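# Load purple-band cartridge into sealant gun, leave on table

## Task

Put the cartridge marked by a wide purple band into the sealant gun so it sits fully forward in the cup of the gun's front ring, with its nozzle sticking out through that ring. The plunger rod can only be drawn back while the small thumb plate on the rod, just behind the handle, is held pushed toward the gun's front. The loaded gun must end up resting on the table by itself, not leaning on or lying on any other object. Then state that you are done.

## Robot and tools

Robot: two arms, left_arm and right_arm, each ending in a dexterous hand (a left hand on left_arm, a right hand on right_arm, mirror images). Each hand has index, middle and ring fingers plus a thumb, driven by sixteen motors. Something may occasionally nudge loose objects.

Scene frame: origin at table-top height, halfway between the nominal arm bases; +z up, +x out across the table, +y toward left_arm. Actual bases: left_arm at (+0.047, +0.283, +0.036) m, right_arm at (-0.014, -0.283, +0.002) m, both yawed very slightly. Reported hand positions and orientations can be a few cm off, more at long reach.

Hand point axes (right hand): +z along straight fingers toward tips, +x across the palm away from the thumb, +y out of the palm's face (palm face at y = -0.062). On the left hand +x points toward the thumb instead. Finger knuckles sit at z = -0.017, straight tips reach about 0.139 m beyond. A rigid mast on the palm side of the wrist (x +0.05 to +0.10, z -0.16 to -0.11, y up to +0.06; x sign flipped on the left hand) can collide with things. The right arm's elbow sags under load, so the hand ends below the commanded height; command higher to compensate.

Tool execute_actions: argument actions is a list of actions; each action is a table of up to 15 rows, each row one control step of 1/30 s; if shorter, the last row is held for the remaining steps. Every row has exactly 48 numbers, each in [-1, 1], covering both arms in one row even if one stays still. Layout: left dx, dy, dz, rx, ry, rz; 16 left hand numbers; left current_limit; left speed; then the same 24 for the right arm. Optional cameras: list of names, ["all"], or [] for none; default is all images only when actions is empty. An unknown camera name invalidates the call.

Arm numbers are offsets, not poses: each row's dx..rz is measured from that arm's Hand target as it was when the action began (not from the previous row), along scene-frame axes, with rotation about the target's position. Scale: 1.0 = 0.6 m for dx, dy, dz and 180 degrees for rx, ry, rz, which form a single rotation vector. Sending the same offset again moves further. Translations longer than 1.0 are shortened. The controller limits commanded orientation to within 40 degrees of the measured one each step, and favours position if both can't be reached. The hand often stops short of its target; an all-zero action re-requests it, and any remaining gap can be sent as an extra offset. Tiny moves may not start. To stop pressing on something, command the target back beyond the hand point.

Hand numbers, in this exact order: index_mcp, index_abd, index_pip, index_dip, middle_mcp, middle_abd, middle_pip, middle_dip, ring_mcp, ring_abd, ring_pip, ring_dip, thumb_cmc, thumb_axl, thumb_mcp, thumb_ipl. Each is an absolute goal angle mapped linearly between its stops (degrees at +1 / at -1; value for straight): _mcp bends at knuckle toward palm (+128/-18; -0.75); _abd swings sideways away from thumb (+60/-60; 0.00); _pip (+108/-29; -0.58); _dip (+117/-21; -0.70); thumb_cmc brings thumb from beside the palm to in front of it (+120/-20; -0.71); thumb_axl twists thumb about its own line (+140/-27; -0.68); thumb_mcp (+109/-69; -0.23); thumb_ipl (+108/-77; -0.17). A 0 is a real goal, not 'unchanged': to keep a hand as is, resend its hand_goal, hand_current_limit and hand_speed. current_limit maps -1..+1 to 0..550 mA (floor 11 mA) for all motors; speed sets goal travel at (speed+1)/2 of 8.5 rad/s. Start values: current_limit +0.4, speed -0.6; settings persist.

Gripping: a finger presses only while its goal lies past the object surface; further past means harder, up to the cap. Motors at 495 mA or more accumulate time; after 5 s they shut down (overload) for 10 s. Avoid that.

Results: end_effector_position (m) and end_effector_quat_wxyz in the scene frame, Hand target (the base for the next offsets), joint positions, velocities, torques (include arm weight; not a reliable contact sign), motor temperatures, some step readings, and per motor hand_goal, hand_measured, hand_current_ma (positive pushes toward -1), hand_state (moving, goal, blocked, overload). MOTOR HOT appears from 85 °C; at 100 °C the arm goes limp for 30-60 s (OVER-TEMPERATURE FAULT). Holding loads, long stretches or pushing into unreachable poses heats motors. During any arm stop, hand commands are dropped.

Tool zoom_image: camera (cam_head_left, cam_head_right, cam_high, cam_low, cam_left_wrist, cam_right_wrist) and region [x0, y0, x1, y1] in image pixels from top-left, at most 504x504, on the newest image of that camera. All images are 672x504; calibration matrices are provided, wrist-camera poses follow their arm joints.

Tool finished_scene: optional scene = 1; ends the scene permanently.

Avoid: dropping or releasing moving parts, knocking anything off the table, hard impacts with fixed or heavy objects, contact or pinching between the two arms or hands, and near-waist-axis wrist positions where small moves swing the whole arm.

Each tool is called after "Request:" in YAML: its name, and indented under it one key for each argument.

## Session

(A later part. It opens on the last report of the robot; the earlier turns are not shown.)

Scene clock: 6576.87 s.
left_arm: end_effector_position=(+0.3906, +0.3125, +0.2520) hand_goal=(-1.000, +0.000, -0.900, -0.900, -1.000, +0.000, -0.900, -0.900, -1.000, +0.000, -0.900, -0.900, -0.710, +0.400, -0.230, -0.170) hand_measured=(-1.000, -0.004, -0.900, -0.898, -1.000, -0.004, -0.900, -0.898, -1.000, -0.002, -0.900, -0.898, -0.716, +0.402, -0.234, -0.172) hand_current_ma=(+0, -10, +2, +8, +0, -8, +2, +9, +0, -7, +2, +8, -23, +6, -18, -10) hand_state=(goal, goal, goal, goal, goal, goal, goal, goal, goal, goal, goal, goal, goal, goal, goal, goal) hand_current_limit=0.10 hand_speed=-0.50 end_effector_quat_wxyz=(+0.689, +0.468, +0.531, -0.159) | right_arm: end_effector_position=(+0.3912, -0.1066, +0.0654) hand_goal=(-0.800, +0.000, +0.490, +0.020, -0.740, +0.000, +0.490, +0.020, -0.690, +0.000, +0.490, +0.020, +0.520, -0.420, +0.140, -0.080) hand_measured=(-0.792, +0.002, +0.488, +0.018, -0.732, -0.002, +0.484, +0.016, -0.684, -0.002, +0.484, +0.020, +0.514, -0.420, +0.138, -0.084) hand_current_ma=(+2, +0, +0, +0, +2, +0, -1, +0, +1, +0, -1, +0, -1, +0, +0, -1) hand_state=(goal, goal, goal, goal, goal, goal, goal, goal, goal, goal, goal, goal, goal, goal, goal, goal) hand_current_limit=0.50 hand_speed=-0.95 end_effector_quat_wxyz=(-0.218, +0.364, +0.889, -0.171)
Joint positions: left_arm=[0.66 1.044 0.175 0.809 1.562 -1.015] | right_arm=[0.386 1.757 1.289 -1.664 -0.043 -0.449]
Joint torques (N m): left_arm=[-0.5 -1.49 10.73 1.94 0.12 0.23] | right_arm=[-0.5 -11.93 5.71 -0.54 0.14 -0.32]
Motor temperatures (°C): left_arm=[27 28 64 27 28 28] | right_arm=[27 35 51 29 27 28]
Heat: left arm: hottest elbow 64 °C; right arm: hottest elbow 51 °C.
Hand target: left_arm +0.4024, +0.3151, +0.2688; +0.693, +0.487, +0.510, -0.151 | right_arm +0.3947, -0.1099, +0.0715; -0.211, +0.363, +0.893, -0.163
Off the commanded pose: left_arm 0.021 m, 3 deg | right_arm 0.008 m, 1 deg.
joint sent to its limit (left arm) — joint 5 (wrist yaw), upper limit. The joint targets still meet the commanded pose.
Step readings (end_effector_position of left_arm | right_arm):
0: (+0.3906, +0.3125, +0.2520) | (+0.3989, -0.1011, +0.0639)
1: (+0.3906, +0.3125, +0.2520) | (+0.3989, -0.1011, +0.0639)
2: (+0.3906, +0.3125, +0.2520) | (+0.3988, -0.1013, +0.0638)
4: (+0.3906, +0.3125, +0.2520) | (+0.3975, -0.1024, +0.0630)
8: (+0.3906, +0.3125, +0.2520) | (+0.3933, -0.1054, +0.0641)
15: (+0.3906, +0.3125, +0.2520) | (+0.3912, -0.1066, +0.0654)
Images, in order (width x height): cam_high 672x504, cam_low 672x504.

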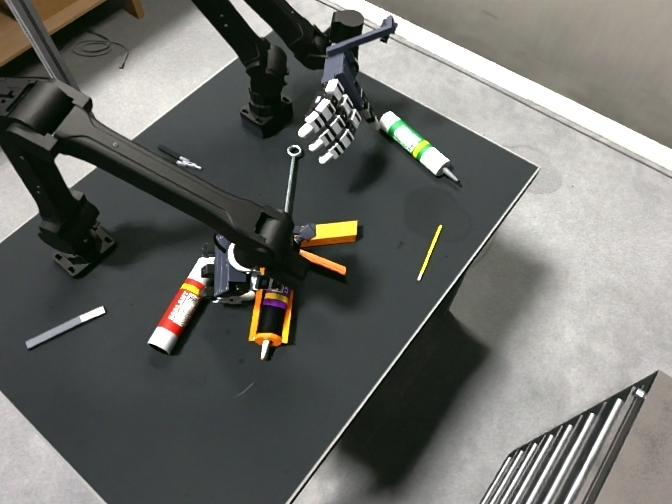

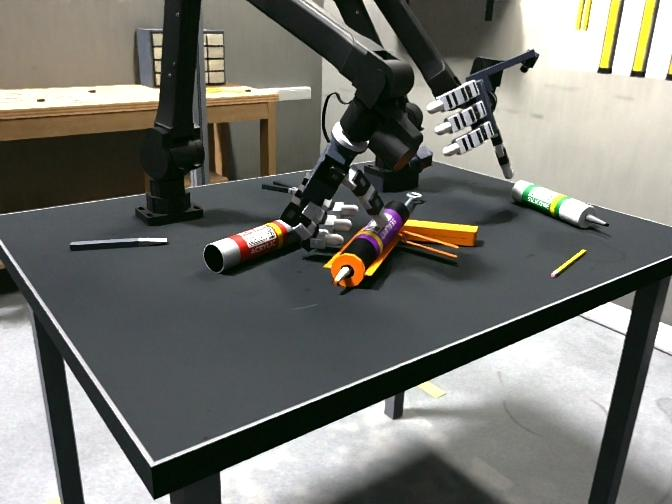

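Request:
execute_actions:
  actions:
    - [[0,0,0,0,0,0,-1,0,-0.9,-0.9,-1,0,-0.9,-0.9,-1,0,-0.9,-0.9,-0.71,0.4,-0.23,-0.17,0.1,-0.5,0,0,0.03,0,0,0,-0.80,0,0.49,0.02,-0.74,0,0.49,0.02,-0.69,0,0.49,0.02,0.52,-0.42,0.14,-0.08,0.5,-0.95],[0,0,0,0,0,0,-1,0,-0.9,-0.9,-1,0,-0.9,-0.9,-1,0,-0.9,-0.9,-0.71,0.4,-0.23,-0.17,0.1,-0.5,0,0,0.06,0,0,0,-0.80,0,0.49,0.02,-0.74,0,0.49,0.02,-0.69,0,0.49,0.02,0.52,-0.42,0.14,-0.08,0.5,-0.95],[0,0,0,0,0,0,-1,0,-0.9,-0.9,-1,0,-0.9,-0.9,-1,0,-0.9,-0.9,-0.71,0.4,-0.23,-0.17,0.1,-0.5,0,0,0.09,0,0,0,-0.80,0,0.49,0.02,-0.74,0,0.49,0.02,-0.69,0,0.49,0.02,0.52,-0.42,0.14,-0.08,0.5,-0.95],[0,0,0,0,0,0,-1,0,-0.9,-0.9,-1,0,-0.9,-0.9,-1,0,-0.9,-0.9,-0.71,0.4,-0.23,-0.17,0.1,-0.5,0,0,0.12,0,0,0,-0.80,0,0.49,0.02,-0.74,0,0.49,0.02,-0.69,0,0.49,0.02,0.52,-0.42,0.14,-0.08,0.5,-0.95]]
    - [[0,0,0,0,0,0,-1,0,-0.9,-0.9,-1,0,-0.9,-0.9,-1,0,-0.9,-0.9,-0.71,0.4,-0.23,-0.17,0.1,-0.5,-0.06,-0.04,0.12,0,0,0,-0.80,0,0.49,0.02,-0.74,0,0.49,0.02,-0.69,0,0.49,0.02,0.52,-0.42,0.14,-0.08,0.5,-0.95]]
  cameras: ["cam_head_left", "cam_head_right", "cam_high","cam_low"]

Request:
zoom_image:
  camera: "cam_high"
  region: [220, 240, 340, 360]

Request:
zoom_image:
  camera: "cam_low"
  region: [290, 175, 430, 295]

Request:
zoom_image:
  camera: "cam_head_left"
  region: [370, 280, 520, 400]

Request:
zoom_image:
  camera: "cam_head_right"
  region: [370, 280, 520, 400]

Scene clock: 6592.67 s.
left_arm: end_effector_position=(+0.3906, +0.3125, +0.2520) hand_goal=(-1.000, +0.000, -0.900, -0.900, -1.000, +0.000, -0.900, -0.900, -1.000, +0.000, -0.900, -0.900, -0.710, +0.400, -0.230, -0.170) hand_measured=(-1.000, -0.004, -0.900, -0.898, -1.000, -0.004, -0.900, -0.898, -1.000, -0.002, -0.900, -0.898, -0.716, +0.402, -0.234, -0.172) hand_current_ma=(+0, -10, +2, +8, +0, -8, +2, +9, +0, -7, +2, +8, -23, +6, -18, -10) hand_state=(goal, goal, goal, goal, goal, goal, goal, goal, goal, goal, goal, goal, goal, goal, goal, goal) hand_current_limit=0.10 hand_speed=-0.50 end_effector_quat_wxyz=(+0.689, +0.468, +0.531, -0.159) | right_arm: end_effector_position=(+0.3576, -0.1312, +0.2166) hand_goal=(-0.800, +0.000, +0.490, +0.020, -0.740, +0.000, +0.490, +0.020, -0.690, +0.000, +0.490, +0.020, +0.520, -0.420, +0.140, -0.080) hand_measured=(-0.796, +0.002, +0.488, +0.018, -0.738, -0.002, +0.484, +0.018, -0.688, -0.002, +0.484, +0.020, +0.516, -0.420, +0.140, -0.082) hand_current_ma=(+0, +0, +0, +0, +0, +0, -1, +0, +0, +0, -1, +0, +0, +0, +0, +0) hand_state=(goal, goal, goal, goal, goal, goal, goal, goal, goal, goal, goal, goal, goal, goal, goal, goal) hand_current_limit=0.50 hand_speed=-0.95 end_effector_quat_wxyz=(-0.092, +0.379, +0.919, -0.052)
Joint positions: left_arm=[0.66 1.044 0.175 0.809 1.562 -1.015] | right_arm=[0.355 1.305 1.199 -1.673 -0.043 -0.466]
Joint torques (N m): left_arm=[-0.32 -2.02 10.67 2.03 0.12 0.2] | right_arm=[-0.44 -5.77 7.42 -0.23 0 -0.32]
Motor temperatures (°C): left_arm=[27 28 64 27 28 28] | right_arm=[27 35 49 29 27 28]
Heat: left arm: hottest elbow 64 °C; right arm: hottest elbow 49 °C.
Hand target: left_arm +0.4024, +0.3151, +0.2688; +0.693, +0.487, +0.510, -0.151 | right_arm +0.3586, -0.1339, +0.2156; -0.211, +0.363, +0.893, -0.163
Off the commanded pose: left_arm 0.021 m, 3 deg | right_arm 0.003 m, 19 deg.
joint sent to its limit (left arm) — joint 5 (wrist yaw), upper limit. The joint targets still meet the commanded pose.
joint sent to its limit (right arm) — joint 4 (wrist pitch), lower limit. The joint targets are off in orientation, not in position.
Step readings (end_effector_position of left_arm | right_arm):
0: (+0.3906, +0.3125, +0.2520) | (+0.3912, -0.1066, +0.0654)
1: (+0.3906, +0.3125, +0.2520) | (+0.3912, -0.1066, +0.0655)
2: (+0.3906, +0.3125, +0.2520) | (+0.3913, -0.1066, +0.0660)
4: (+0.3906, +0.3125, +0.2520) | (+0.3911, -0.1066, +0.0695)
8: (+0.3906, +0.3125, +0.2520) | (+0.3918, -0.1064, +0.0983)
15: (+0.3906, +0.3125, +0.2520) | (+0.3917, -0.1070, +0.1421)
16: (+0.3906, +0.3125, +0.2520) | (+0.3916, -0.1070, +0.1426)
17: (+0.3906, +0.3125, +0.2520) | (+0.3904, -0.1080, +0.1432)
19: (+0.3906, +0.3125, +0.2520) | (+0.3825, -0.1126, +0.1468)
23: (+0.3906, +0.3125, +0.2520) | (+0.3669, -0.1241, +0.1800)
30: (+0.3906, +0.3125, +0.2520) | (+0.3608, -0.1304, +0.2212)
Images, in order (width x height): cam_head_left 672x504, cam_head_right 672x504, cam_high 672x504, cam_low 672x504.

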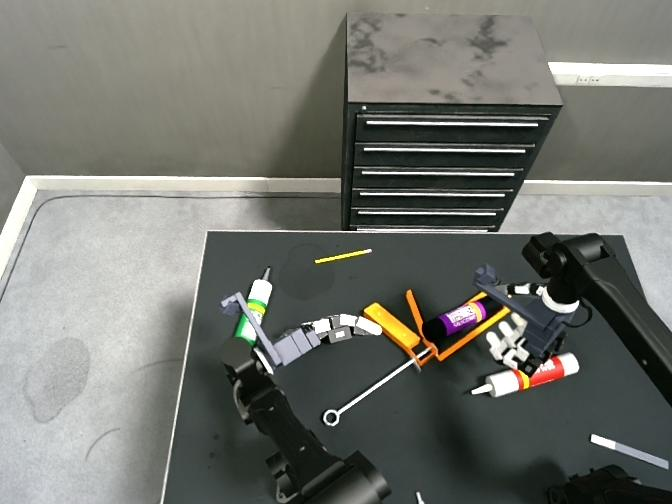

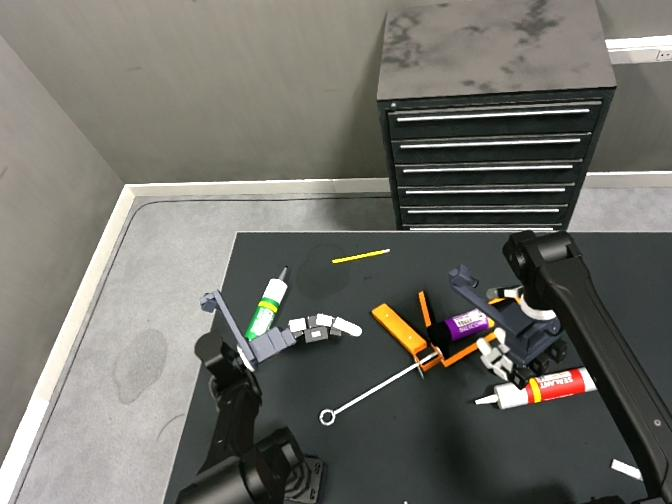

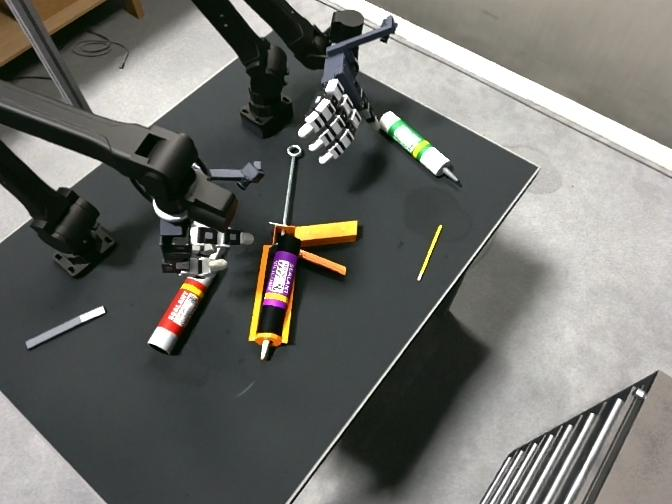

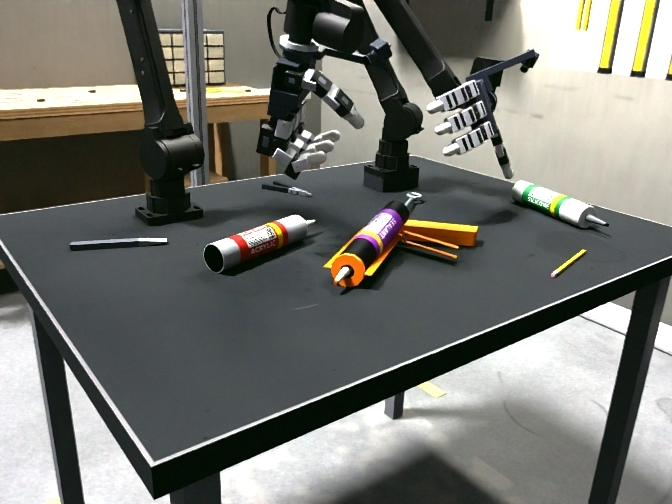

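Scaled by 4.200 from the camera's 672x504 image, which has a finer 960x720 frame.

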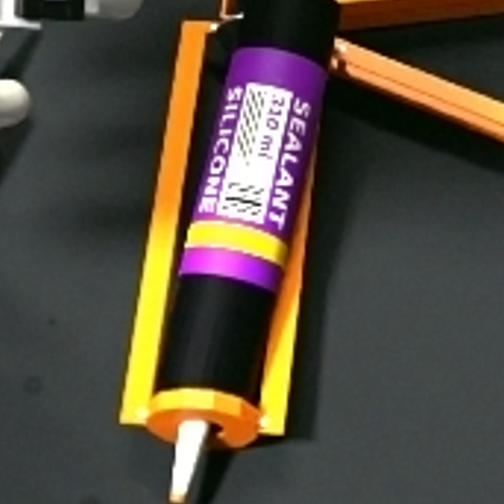

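Scaled by 3.600 from the camera's 672x504 image, which has a finer 960x720 frame.

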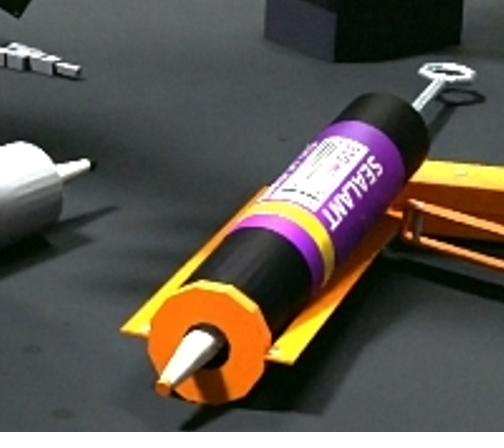

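Scaled by 3.360 from the camera's 672x504 image, which has a finer 960x720 frame.

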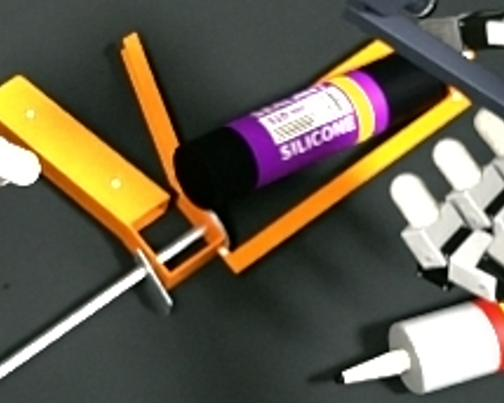

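Scaled by 3.360 from the camera's 672x504 image, which has a finer 960x720 frame.

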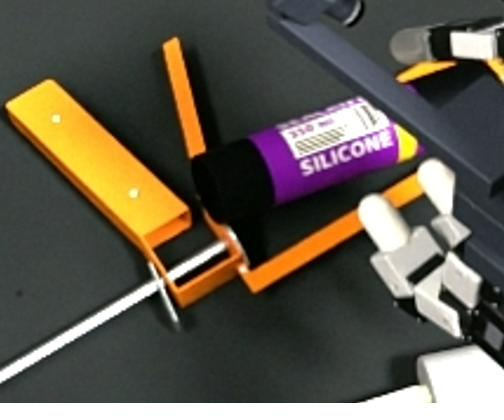

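Request:
zoom_image:
  camera: "cam_head_left"
  region: [405, 310, 465, 370]

Request:
zoom_image:
  camera: "cam_head_right"
  region: [410, 310, 470, 370]

Request:
zoom_image:
  camera: "cam_high"
  region: [255, 215, 325, 285]

Request:
zoom_image:
  camera: "cam_low"
  region: [370, 180, 440, 250]

Scaled by 8.400 from the camera's 672x504 image, which has a finer 960x720 frame.

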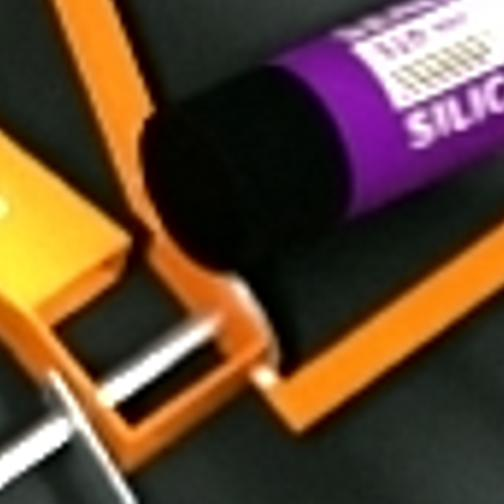

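Scaled by 8.400 from the camera's 672x504 image, which has a finer 960x720 frame.

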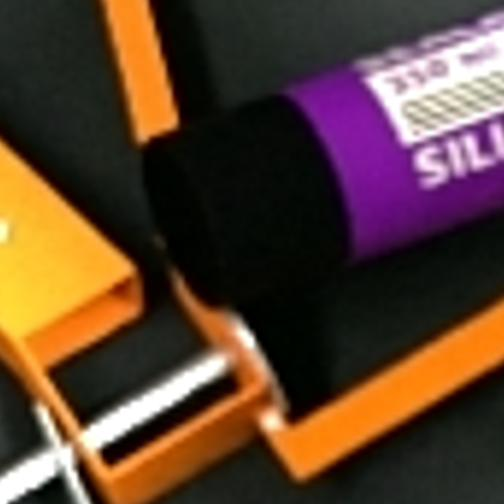

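Scaled by 7.200 from the camera's 672x504 image, which has a finer 960x720 frame.

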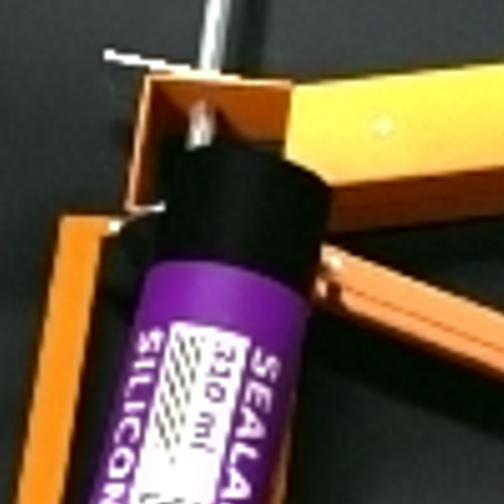

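Scaled by 7.200 from the camera's 672x504 image, which has a finer 960x720 frame.

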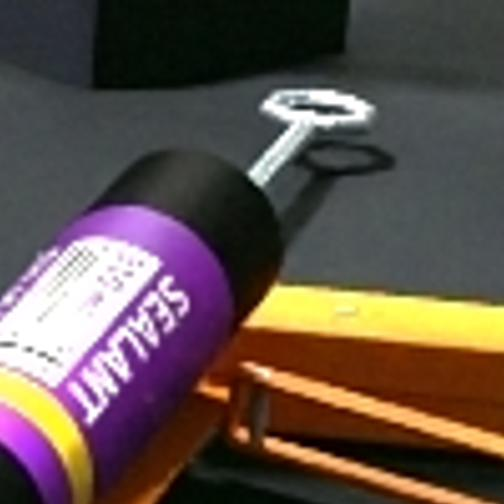

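Request:
execute_actions:
  actions:
    - [[0,0,0,0,0,0,-1,0,-0.9,-0.9,-1,0,-0.9,-0.9,-1,0,-0.9,-0.9,-0.71,0.4,-0.23,-0.17,0.1,-0.5,0.03,0.09,0,0,0,0,-0.80,0,0.49,0.02,-0.74,0,0.49,0.02,-0.69,0,0.49,0.02,0.52,-0.42,0.14,-0.08,0.5,-0.8]]
    - [[0,0,0,0,0,0,-1,0,-0.9,-0.9,-1,0,-0.9,-0.9,-1,0,-0.9,-0.9,-0.71,0.4,-0.23,-0.17,0.1,-0.5,0.032,0.095,-0.09,0,0,0,-0.80,0,0.49,0.02,-0.74,0,0.49,0.02,-0.69,0,0.49,0.02,0.52,-0.42,0.14,-0.08,0.5,-0.8]]
  cameras: ["cam_head_left", "cam_high","cam_low"]

Scene clock: 6897.33 s.
left_arm: end_effector_position=(+0.3906, +0.3125, +0.2520) hand_goal=(-1.000, +0.000, -0.900, -0.900, -1.000, +0.000, -0.900, -0.900, -1.000, +0.000, -0.900, -0.900, -0.710, +0.400, -0.230, -0.170) hand_measured=(-1.000, -0.004, -0.900, -0.898, -1.000, -0.004, -0.900, -0.898, -1.000, -0.002, -0.900, -0.898, -0.716, +0.402, -0.234, -0.172) hand_current_ma=(+0, -10, +2, +8, +0, -8, +2, +9, +0, -7, +2, +8, -23, +6, -18, -10) hand_state=(goal, goal, goal, goal, goal, goal, goal, goal, goal, goal, goal, goal, goal, goal, goal, goal) hand_current_limit=0.10 hand_speed=-0.50 end_effector_quat_wxyz=(+0.689, +0.468, +0.531, -0.159) | right_arm: end_effector_position=(+0.3824, -0.0269, +0.1432) hand_goal=(-0.800, +0.000, +0.490, +0.020, -0.740, +0.000, +0.490, +0.020, -0.690, +0.000, +0.490, +0.020, +0.520, -0.420, +0.140, -0.080) hand_measured=(-0.798, +0.002, +0.488, +0.018, -0.740, -0.002, +0.484, +0.018, -0.690, -0.002, +0.484, +0.020, +0.516, -0.420, +0.142, -0.082) hand_current_ma=(+0, +0, +0, +0, +0, +0, -1, +0, +0, +0, -1, +0, +0, +0, +0, +0) hand_state=(goal, goal, goal, goal, goal, goal, goal, goal, goal, goal, goal, goal, goal, goal, goal, goal) hand_current_limit=0.50 hand_speed=-0.80 end_effector_quat_wxyz=(-0.165, +0.366, +0.910, -0.107)
Joint positions: left_arm=[0.66 1.044 0.175 0.809 1.562 -1.015] | right_arm=[0.549 1.63 1.358 -1.674 -0.124 -0.308]
Joint torques (N m): left_arm=[0.15 -1.79 10.61 2.09 0.14 0.24] | right_arm=[-0.21 -10.81 9.46 -0.55 -0.29 -0.07]
Motor temperatures (°C): left_arm=[27 28 64 27 28 28] | right_arm=[27 31 48 28 27 28]
Heat: left arm: hottest elbow 64 °C; right arm: hottest elbow 48 °C.
Hand target: left_arm +0.4024, +0.3151, +0.2688; +0.693, +0.487, +0.510, -0.151 | right_arm +0.3960, -0.0230, +0.1617; -0.211, +0.363, +0.893, -0.163
Off the commanded pose: left_arm 0.021 m, 3 deg | right_arm 0.023 m, 9 deg.
joint sent to its limit (left arm) — joint 5 (wrist yaw), upper limit. The joint targets still meet the commanded pose.
joint sent to its limit (right arm) — joint 4 (wrist pitch), lower limit. The joint targets are off in orientation, not in position.
Step readings (end_effector_position of left_arm | right_arm):
0: (+0.3906, +0.3125, +0.2520) | (+0.3576, -0.1311, +0.2166)
1: (+0.3906, +0.3125, +0.2520) | (+0.3576, -0.1311, +0.2165)
2: (+0.3906, +0.3125, +0.2520) | (+0.3576, -0.1303, +0.2158)
4: (+0.3906, +0.3125, +0.2520) | (+0.3585, -0.1227, +0.2132)
8: (+0.3906, +0.3125, +0.2520) | (+0.3609, -0.0958, +0.2038)
15: (+0.3906, +0.3125, +0.2520) | (+0.3611, -0.0834, +0.1979)
16: (+0.3906, +0.3125, +0.2520) | (+0.3621, -0.0831, +0.1987)
17: (+0.3906, +0.3125, +0.2520) | (+0.3638, -0.0808, +0.1985)
19: (+0.3906, +0.3125, +0.2520) | (+0.3725, -0.0711, +0.1957)
23: (+0.3906, +0.3125, +0.2520) | (+0.3824, -0.0411, +0.1679)
30: (+0.3906, +0.3125, +0.2520) | (+0.3776, -0.0287, +0.1382)
Images, in order (width x height): cam_head_left 672x504, cam_high 672x504, cam_low 672x504.

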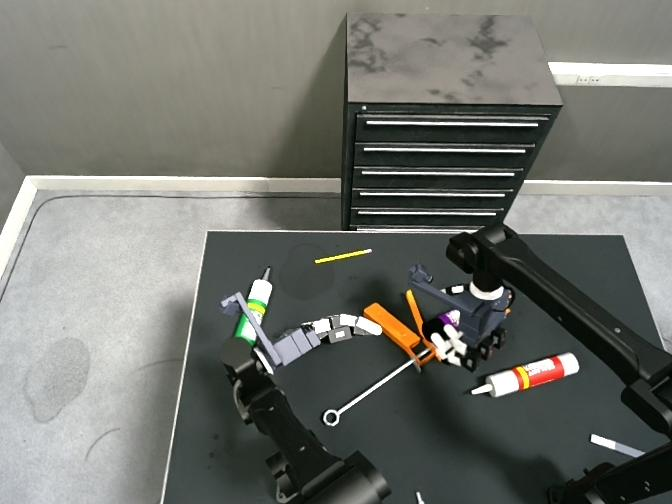

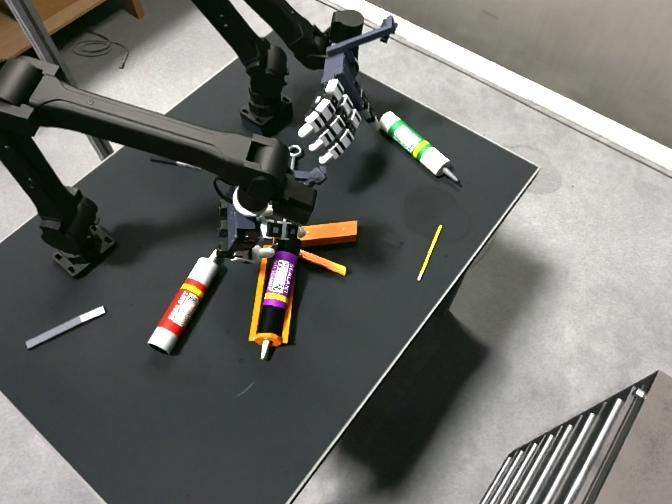

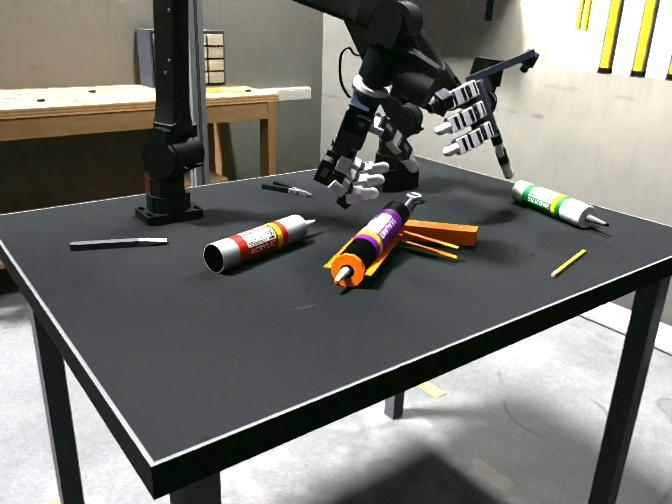

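Request:
zoom_image:
  camera: "cam_high"
  region: [210, 200, 330, 320]

Request:
zoom_image:
  camera: "cam_low"
  region: [310, 90, 470, 250]

Request:
zoom_image:
  camera: "cam_head_left"
  region: [370, 260, 520, 400]

Scaled by 4.200 from the camera's 672x504 image, which has a finer 960x720 frame.

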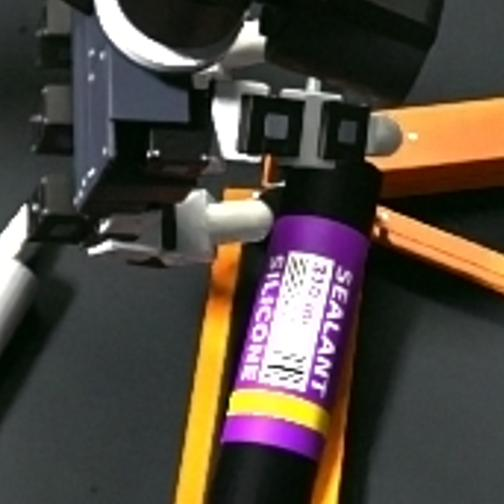

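Scaled by 3.150 from the camera's 672x504 image, which has a finer 960x720 frame.

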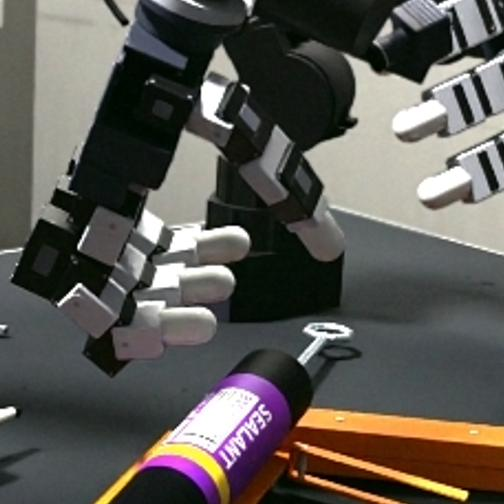

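Scaled by 3.360 from the camera's 672x504 image, which has a finer 960x720 frame.

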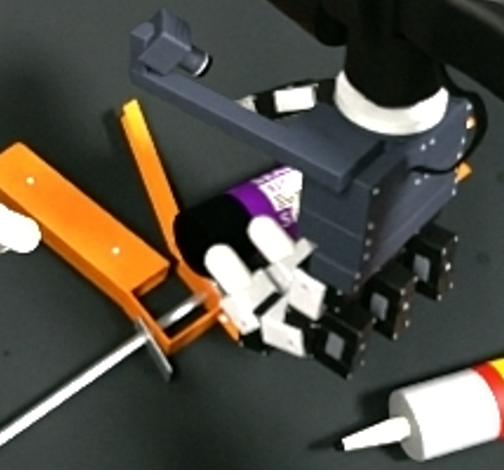

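Request:
execute_actions:
  actions:
    - [[0,0,0,0,0,0,-1,0,-0.9,-0.9,-1,0,-0.9,-0.9,-1,0,-0.9,-0.9,-0.71,0.4,-0.23,-0.17,0.1,-0.5,0.0233,0.0033,-0.05,0,0,0,-0.80,0,0.49,0.02,-0.74,0,0.49,0.02,-0.69,0,0.49,0.02,0.52,-0.42,0.14,-0.08,0.5,-0.8]]
  cameras: ["cam_head_left", "cam_high","cam_low"]

Request:
zoom_image:
  camera: "cam_high"
  region: [210, 200, 330, 320]

Request:
zoom_image:
  camera: "cam_low"
  region: [310, 130, 470, 290]

Scene clock: 6916.13 s.
left_arm: end_effector_position=(+0.3906, +0.3125, +0.2520) hand_goal=(-1.000, +0.000, -0.900, -0.900, -1.000, +0.000, -0.900, -0.900, -1.000, +0.000, -0.900, -0.900, -0.710, +0.400, -0.230, -0.170) hand_measured=(-1.000, -0.004, -0.900, -0.898, -1.000, -0.004, -0.900, -0.898, -1.000, -0.002, -0.900, -0.898, -0.716, +0.402, -0.234, -0.172) hand_current_ma=(+0, -10, +2, +8, +0, -8, +2, +9, +0, -7, +2, +8, -23, +6, -18, -10) hand_state=(goal, goal, goal, goal, goal, goal, goal, goal, goal, goal, goal, goal, goal, goal, goal, goal) hand_current_limit=0.10 hand_speed=-0.50 end_effector_quat_wxyz=(+0.689, +0.468, +0.531, -0.159) | right_arm: end_effector_position=(+0.3950, -0.0236, +0.1207) hand_goal=(-0.800, +0.000, +0.490, +0.020, -0.740, +0.000, +0.490, +0.020, -0.690, +0.000, +0.490, +0.020, +0.520, -0.420, +0.140, -0.080) hand_measured=(-0.798, +0.002, +0.488, +0.018, -0.740, -0.002, +0.484, +0.018, -0.690, -0.002, +0.484, +0.020, +0.516, -0.420, +0.142, -0.082) hand_current_ma=(+0, +0, +0, +0, +0, +0, -1, +0, +0, +0, -1, +0, +0, +0, +0, +0) hand_state=(goal, goal, goal, goal, goal, goal, goal, goal, goal, goal, goal, goal, goal, goal, goal, goal) hand_current_limit=0.50 hand_speed=-0.80 end_effector_quat_wxyz=(-0.178, +0.369, +0.904, -0.122)
Joint positions: left_arm=[0.66 1.044 0.175 0.809 1.562 -1.015] | right_arm=[0.542 1.706 1.392 -1.675 -0.124 -0.308]
Joint torques (N m): left_arm=[-0.15 -1.73 10.73 2.15 0.11 0.24] | right_arm=[-0.56 -10.34 9.42 -0.7 -0.06 -0.23]
Motor temperatures (°C): left_arm=[27 28 64 27 28 28] | right_arm=[27 32 51 28 27 28]
Heat: left arm: hottest elbow 64 °C; right arm: hottest elbow 51 °C.
Hand target: left_arm +0.4024, +0.3151, +0.2688; +0.693, +0.487, +0.510, -0.151 | right_arm +0.4098, -0.0210, +0.1316; -0.211, +0.363, +0.893, -0.163
Off the commanded pose: left_arm 0.021 m, 3 deg | right_arm 0.019 m, 6 deg.
joint sent to its limit (left arm) — joint 5 (wrist yaw), upper limit. The joint targets still meet the commanded pose.
joint sent to its limit (right arm) — joint 4 (wrist pitch), lower limit. The joint targets are off in orientation, not in position.
Step readings (end_effector_position of left_arm | right_arm):
0: (+0.3906, +0.3125, +0.2520) | (+0.3825, -0.0270, +0.1432)
1: (+0.3906, +0.3125, +0.2520) | (+0.3825, -0.0270, +0.1432)
2: (+0.3906, +0.3125, +0.2520) | (+0.3828, -0.0268, +0.1433)
4: (+0.3906, +0.3125, +0.2520) | (+0.3861, -0.0257, +0.1424)
8: (+0.3906, +0.3125, +0.2520) | (+0.3944, -0.0233, +0.1332)
15: (+0.3906, +0.3125, +0.2520) | (+0.3948, -0.0237, +0.1205)
Images, in order (width x height): cam_head_left 672x504, cam_high 672x504, cam_low 672x504.

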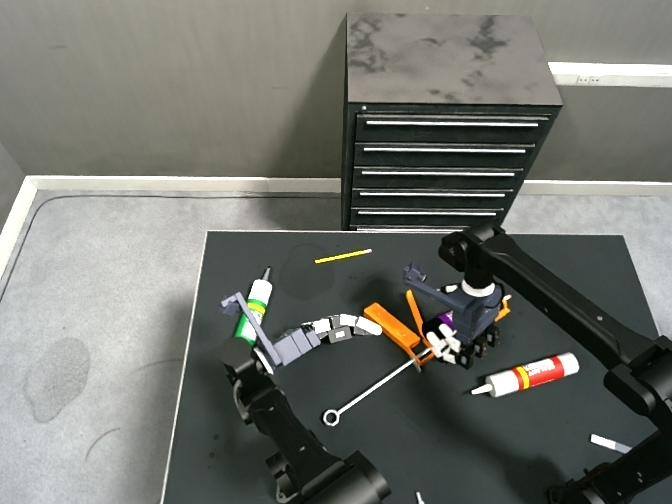

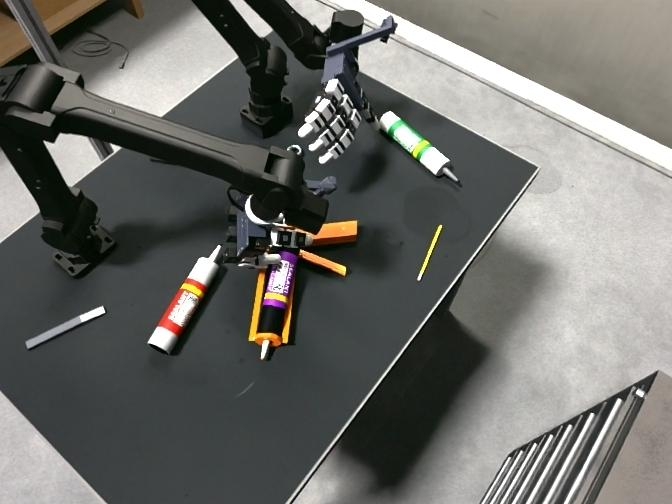

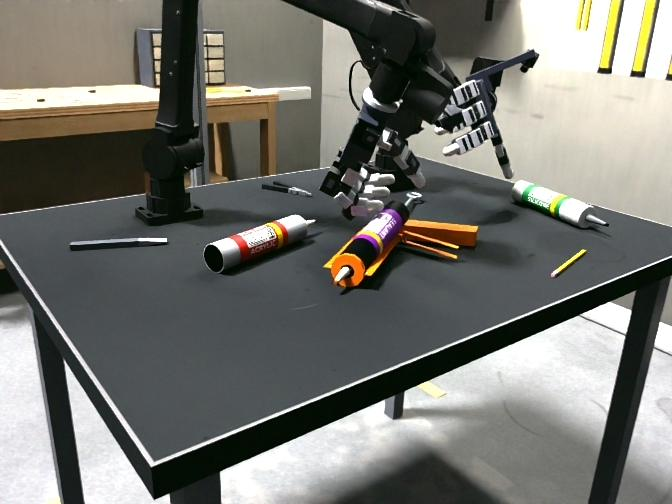

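Scaled by 4.200 from the camera's 672x504 image, which has a finer 960x720 frame.

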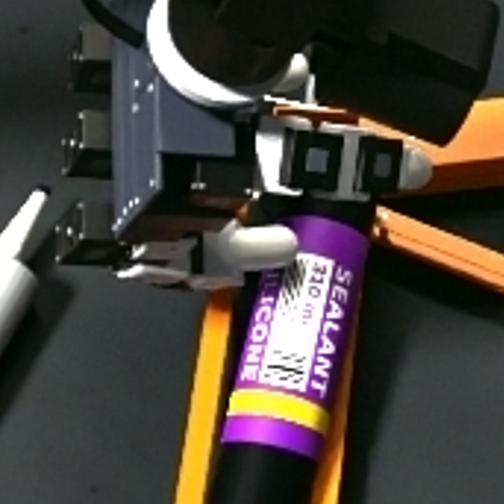

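Scaled by 3.150 from the camera's 672x504 image, which has a finer 960x720 frame.

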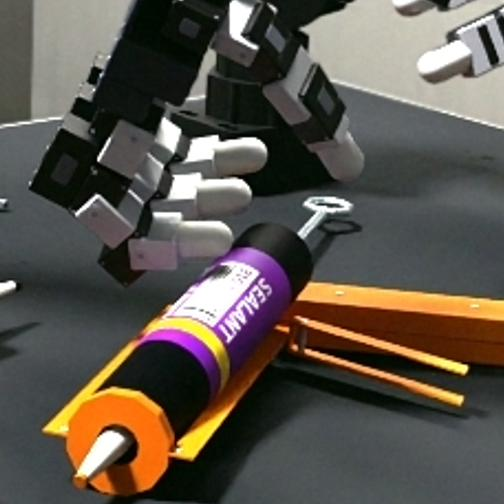

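Request:
execute_actions:
  actions:
    - [[0,0,0,0,0,0,-1,0,-0.9,-0.9,-1,0,-0.9,-0.9,-1,0,-0.9,-0.9,-0.71,0.4,-0.23,-0.17,0.1,-0.5,0,0,0,0,0,0,-0.97,0,0.8,0.6,-0.97,0,0.8,0.6,-0.97,0,0.8,0.6,0.52,-0.42,0.14,-0.08,0.5,-0.6]]
    - [[0,0,0,0,0,0,-1,0,-0.9,-0.9,-1,0,-0.9,-0.9,-1,0,-0.9,-0.9,-0.71,0.4,-0.23,-0.17,0.1,-0.5,0.0,0.0,-0.045,0,0,0,-0.97,0,0.8,0.6,-0.97,0,0.8,0.6,-0.97,0,0.8,0.6,0.52,-0.42,0.14,-0.08,0.5,-0.6]]
  cameras: ["cam_head_left", "cam_high","cam_low"]

Request:
zoom_image:
  camera: "cam_high"
  region: [210, 200, 330, 320]

Request:
zoom_image:
  camera: "cam_low"
  region: [310, 130, 470, 290]

Scene clock: 6943.70 s.
left_arm: end_effector_position=(+0.3906, +0.3125, +0.2520) hand_goal=(-1.000, +0.000, -0.900, -0.900, -1.000, +0.000, -0.900, -0.900, -1.000, +0.000, -0.900, -0.900, -0.710, +0.400, -0.230, -0.170) hand_measured=(-1.000, -0.004, -0.900, -0.898, -1.000, -0.004, -0.900, -0.898, -1.000, -0.002, -0.900, -0.898, -0.716, +0.402, -0.234, -0.172) hand_current_ma=(+0, -10, +2, +8, +0, -8, +2, +9, +0, -7, +2, +8, -23, +6, -18, -10) hand_state=(goal, goal, goal, goal, goal, goal, goal, goal, goal, goal, goal, goal, goal, goal, goal, goal) hand_current_limit=0.10 hand_speed=-0.50 end_effector_quat_wxyz=(+0.689, +0.468, +0.531, -0.159) | right_arm: end_effector_position=(+0.3958, -0.0233, +0.0958) hand_goal=(-0.970, +0.000, +0.800, +0.600, -0.970, +0.000, +0.800, +0.600, -0.970, +0.000, +0.800, +0.600, +0.520, -0.420, +0.140, -0.080) hand_measured=(-0.960, +0.002, +0.794, +0.598, -0.960, -0.002, +0.794, +0.598, -0.962, -0.002, +0.794, +0.596, +0.516, -0.420, +0.142, -0.082) hand_current_ma=(+2, +0, -1, +0, +3, +0, -1, +0, +2, +0, -1, +0, +0, +0, +0, +0) hand_state=(goal, goal, goal, goal, goal, goal, goal, goal, goal, goal, goal, goal, goal, goal, goal, goal) hand_current_limit=0.50 hand_speed=-0.60 end_effector_quat_wxyz=(-0.193, +0.369, +0.898, -0.142)
Joint positions: left_arm=[0.66 1.044 0.175 0.809 1.562 -1.015] | right_arm=[0.542 1.764 1.398 -1.675 -0.124 -0.308]
Joint torques (N m): left_arm=[-0.09 -1.96 10.69 2.18 0.13 0.23] | right_arm=[-0.56 -10.75 8.92 -0.77 0.05 -0.29]
Motor temperatures (°C): left_arm=[27 28 64 27 28 28] | right_arm=[27 32 53 29 27 28]
Heat: left arm: hottest elbow 64 °C; right arm: hottest elbow 53 °C.
Hand target: left_arm +0.4024, +0.3151, +0.2688; +0.693, +0.487, +0.510, -0.151 | right_arm +0.4098, -0.0209, +0.1045; -0.211, +0.363, +0.893, -0.163
Off the commanded pose: left_arm 0.021 m, 3 deg | right_arm 0.017 m, 3 deg.
joint sent to its limit (left arm) — joint 5 (wrist yaw), upper limit. The joint targets still meet the commanded pose.
joint sent to its limit (right arm) — joint 4 (wrist pitch), lower limit. The joint targets are off in orientation, not in position.
Step readings (end_effector_position of left_arm | right_arm):
0: (+0.3906, +0.3125, +0.2520) | (+0.3950, -0.0236, +0.1207)
1: (+0.3906, +0.3125, +0.2520) | (+0.3950, -0.0236, +0.1207)
2: (+0.3906, +0.3125, +0.2520) | (+0.3950, -0.0236, +0.1207)
4: (+0.3906, +0.3125, +0.2520) | (+0.3950, -0.0236, +0.1207)
8: (+0.3906, +0.3125, +0.2520) | (+0.3950, -0.0236, +0.1207)
15: (+0.3906, +0.3125, +0.2520) | (+0.3950, -0.0236, +0.1207)
16: (+0.3906, +0.3125, +0.2520) | (+0.3950, -0.0236, +0.1207)
17: (+0.3906, +0.3125, +0.2520) | (+0.3950, -0.0236, +0.1204)
19: (+0.3906, +0.3125, +0.2520) | (+0.3959, -0.0233, +0.1181)
23: (+0.3906, +0.3125, +0.2520) | (+0.3964, -0.0230, +0.1060)
30: (+0.3906, +0.3125, +0.2520) | (+0.3958, -0.0233, +0.0958)
Images, in order (width x height): cam_head_left 672x504, cam_high 672x504, cam_low 672x504.

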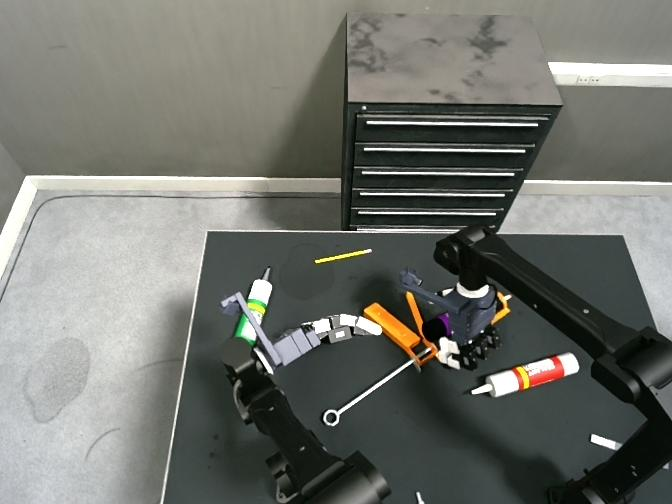

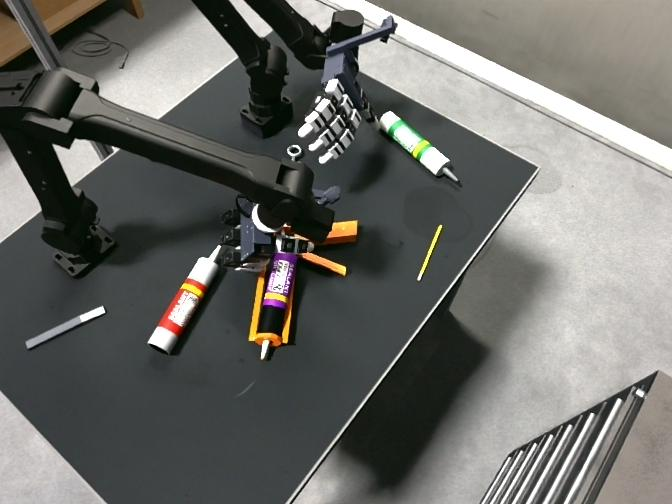

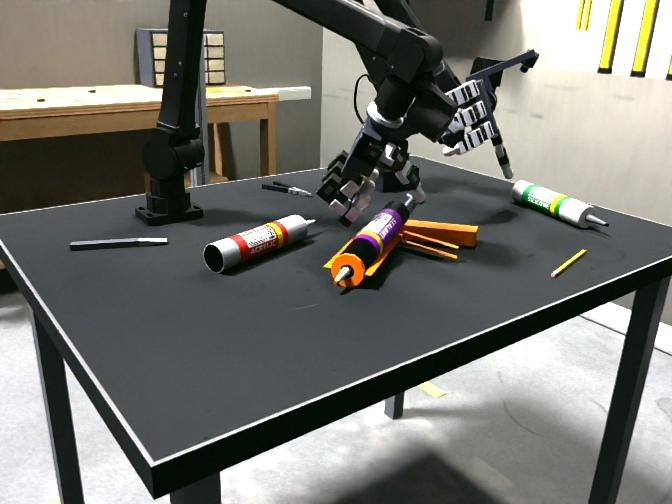

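Scaled by 4.200 from the camera's 672x504 image, which has a finer 960x720 frame.

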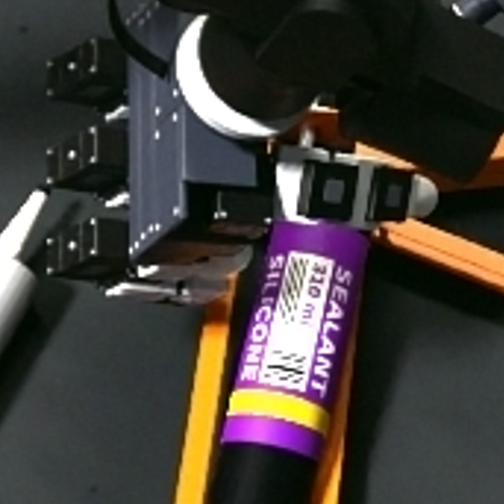

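Scaled by 3.150 from the camera's 672x504 image, which has a finer 960x720 frame.

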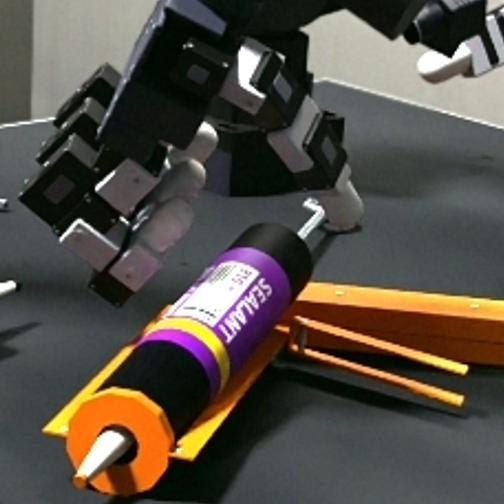

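Request:
execute_actions:
  actions:
    - [[0,0,0,0,0,0,-1,0,-0.9,-0.9,-1,0,-0.9,-0.9,-1,0,-0.9,-0.9,-0.71,0.4,-0.23,-0.17,0.1,-0.5,0.0,0.0,-0.05,0,0,0,-0.97,0,0.8,0.6,-0.97,0,0.8,0.6,-0.97,0,0.8,0.6,0.52,-0.42,0.14,-0.08,0.5,-0.6]]
  cameras: ["cam_head_left", "cam_high","cam_low"]

Request:
zoom_image:
  camera: "cam_high"
  region: [210, 200, 330, 320]

Request:
zoom_image:
  camera: "cam_low"
  region: [310, 130, 470, 290]

Request:
zoom_image:
  camera: "cam_head_left"
  region: [380, 280, 500, 400]

Scene clock: 6950.27 s.
left_arm: end_effector_position=(+0.3906, +0.3125, +0.2520) hand_goal=(-1.000, +0.000, -0.900, -0.900, -1.000, +0.000, -0.900, -0.900, -1.000, +0.000, -0.900, -0.900, -0.710, +0.400, -0.230, -0.170) hand_measured=(-1.000, -0.004, -0.900, -0.898, -1.000, -0.004, -0.900, -0.898, -1.000, -0.002, -0.900, -0.898, -0.716, +0.402, -0.234, -0.172) hand_current_ma=(+0, -10, +2, +8, +0, -8, +2, +9, +0, -7, +2, +8, -23, +6, -18, -10) hand_state=(goal, goal, goal, goal, goal, goal, goal, goal, goal, goal, goal, goal, goal, goal, goal, goal) hand_current_limit=0.10 hand_speed=-0.50 end_effector_quat_wxyz=(+0.689, +0.468, +0.531, -0.159) | right_arm: end_effector_position=(+0.3959, -0.0234, +0.0666) hand_goal=(-0.970, +0.000, +0.800, +0.600, -0.970, +0.000, +0.800, +0.600, -0.970, +0.000, +0.800, +0.600, +0.520, -0.420, +0.140, -0.080) hand_measured=(-0.960, +0.002, +0.794, +0.598, -0.960, -0.002, +0.794, +0.598, -0.962, -0.002, +0.794, +0.596, +0.516, -0.420, +0.142, -0.082) hand_current_ma=(+2, +0, -1, +0, +3, +0, -1, +0, +2, +0, -1, +0, +0, +0, +0, +0) hand_state=(goal, goal, goal, goal, goal, goal, goal, goal, goal, goal, goal, goal, goal, goal, goal, goal) hand_current_limit=0.50 hand_speed=-0.60 end_effector_quat_wxyz=(-0.211, +0.366, +0.891, -0.165)
Joint positions: left_arm=[0.66 1.044 0.175 0.809 1.562 -1.015] | right_arm=[0.541 1.833 1.406 -1.675 -0.122 -0.313]
Joint torques (N m): left_arm=[-0.38 -1.79 10.69 2.1 0.11 0.24] | right_arm=[-0.56 -11.4 8.53 -0.9 0.08 -0.31]
Motor temperatures (°C): left_arm=[27 28 64 27 28 28] | right_arm=[27 32 53 29 27 28]
Heat: left arm: hottest elbow 64 °C; right arm: hottest elbow 53 °C.
Hand target: left_arm +0.4024, +0.3151, +0.2688; +0.693, +0.487, +0.510, -0.151 | right_arm +0.4100, -0.0209, +0.0746; -0.211, +0.363, +0.893, -0.163
Off the commanded pose: left_arm 0.021 m, 3 deg | right_arm 0.016 m, 0 deg.
joint sent to its limit (left arm) — joint 5 (wrist yaw), upper limit. The joint targets still meet the commanded pose.
joint sent to its limit (right arm) — joint 4 (wrist pitch), lower limit. The joint targets still meet the commanded pose.
Step readings (end_effector_position of left_arm | right_arm):
0: (+0.3906, +0.3125, +0.2520) | (+0.3958, -0.0233, +0.0958)
1: (+0.3906, +0.3125, +0.2520) | (+0.3958, -0.0233, +0.0958)
2: (+0.3906, +0.3125, +0.2520) | (+0.3958, -0.0234, +0.0953)
4: (+0.3906, +0.3125, +0.2520) | (+0.3968, -0.0229, +0.0925)
8: (+0.3906, +0.3125, +0.2520) | (+0.3969, -0.0227, +0.0784)
15: (+0.3906, +0.3125, +0.2520) | (+0.3956, -0.0235, +0.0663)
Images, in order (width x height): cam_head_left 672x504, cam_high 672x504, cam_low 672x504.

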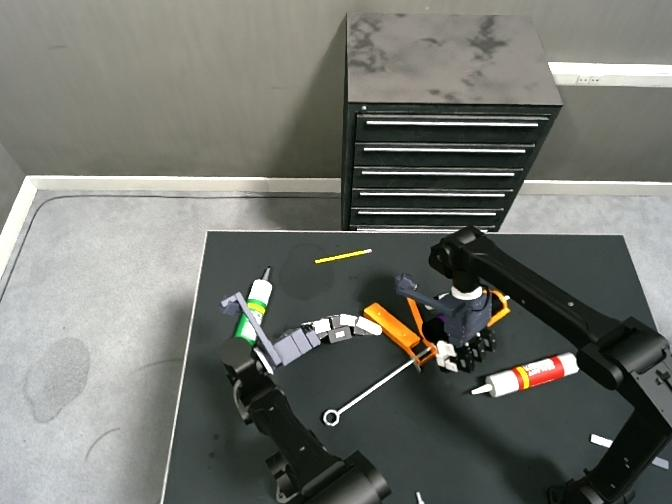

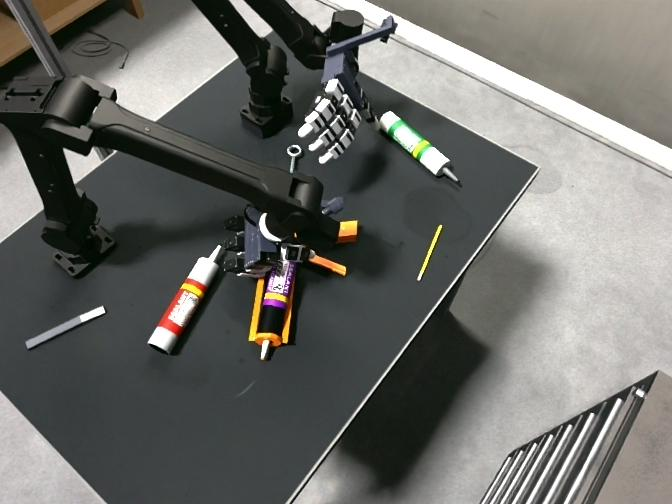

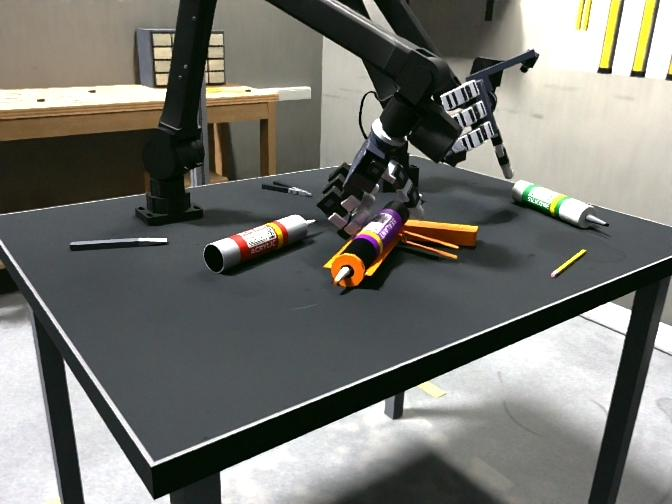

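Scaled by 4.200 from the camera's 672x504 image, which has a finer 960x720 frame.

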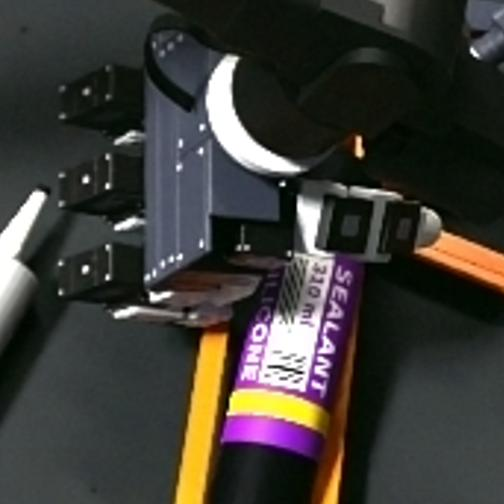

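Scaled by 3.150 from the camera's 672x504 image, which has a finer 960x720 frame.

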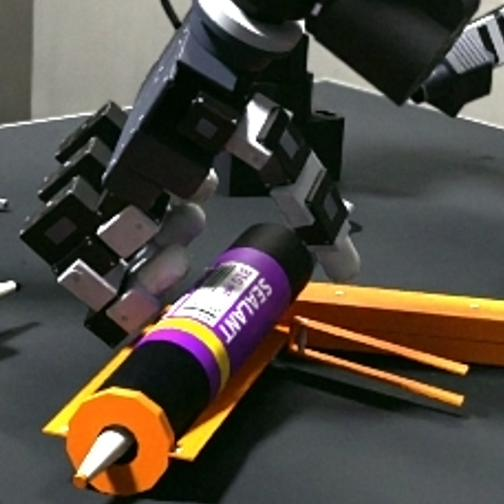

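Scaled by 4.200 from the camera's 672x504 image, which has a finer 960x720 frame.

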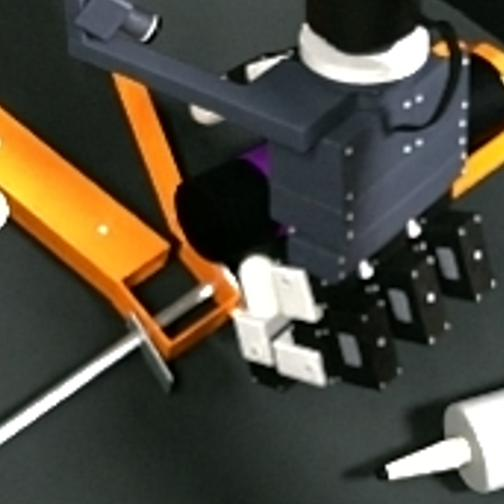

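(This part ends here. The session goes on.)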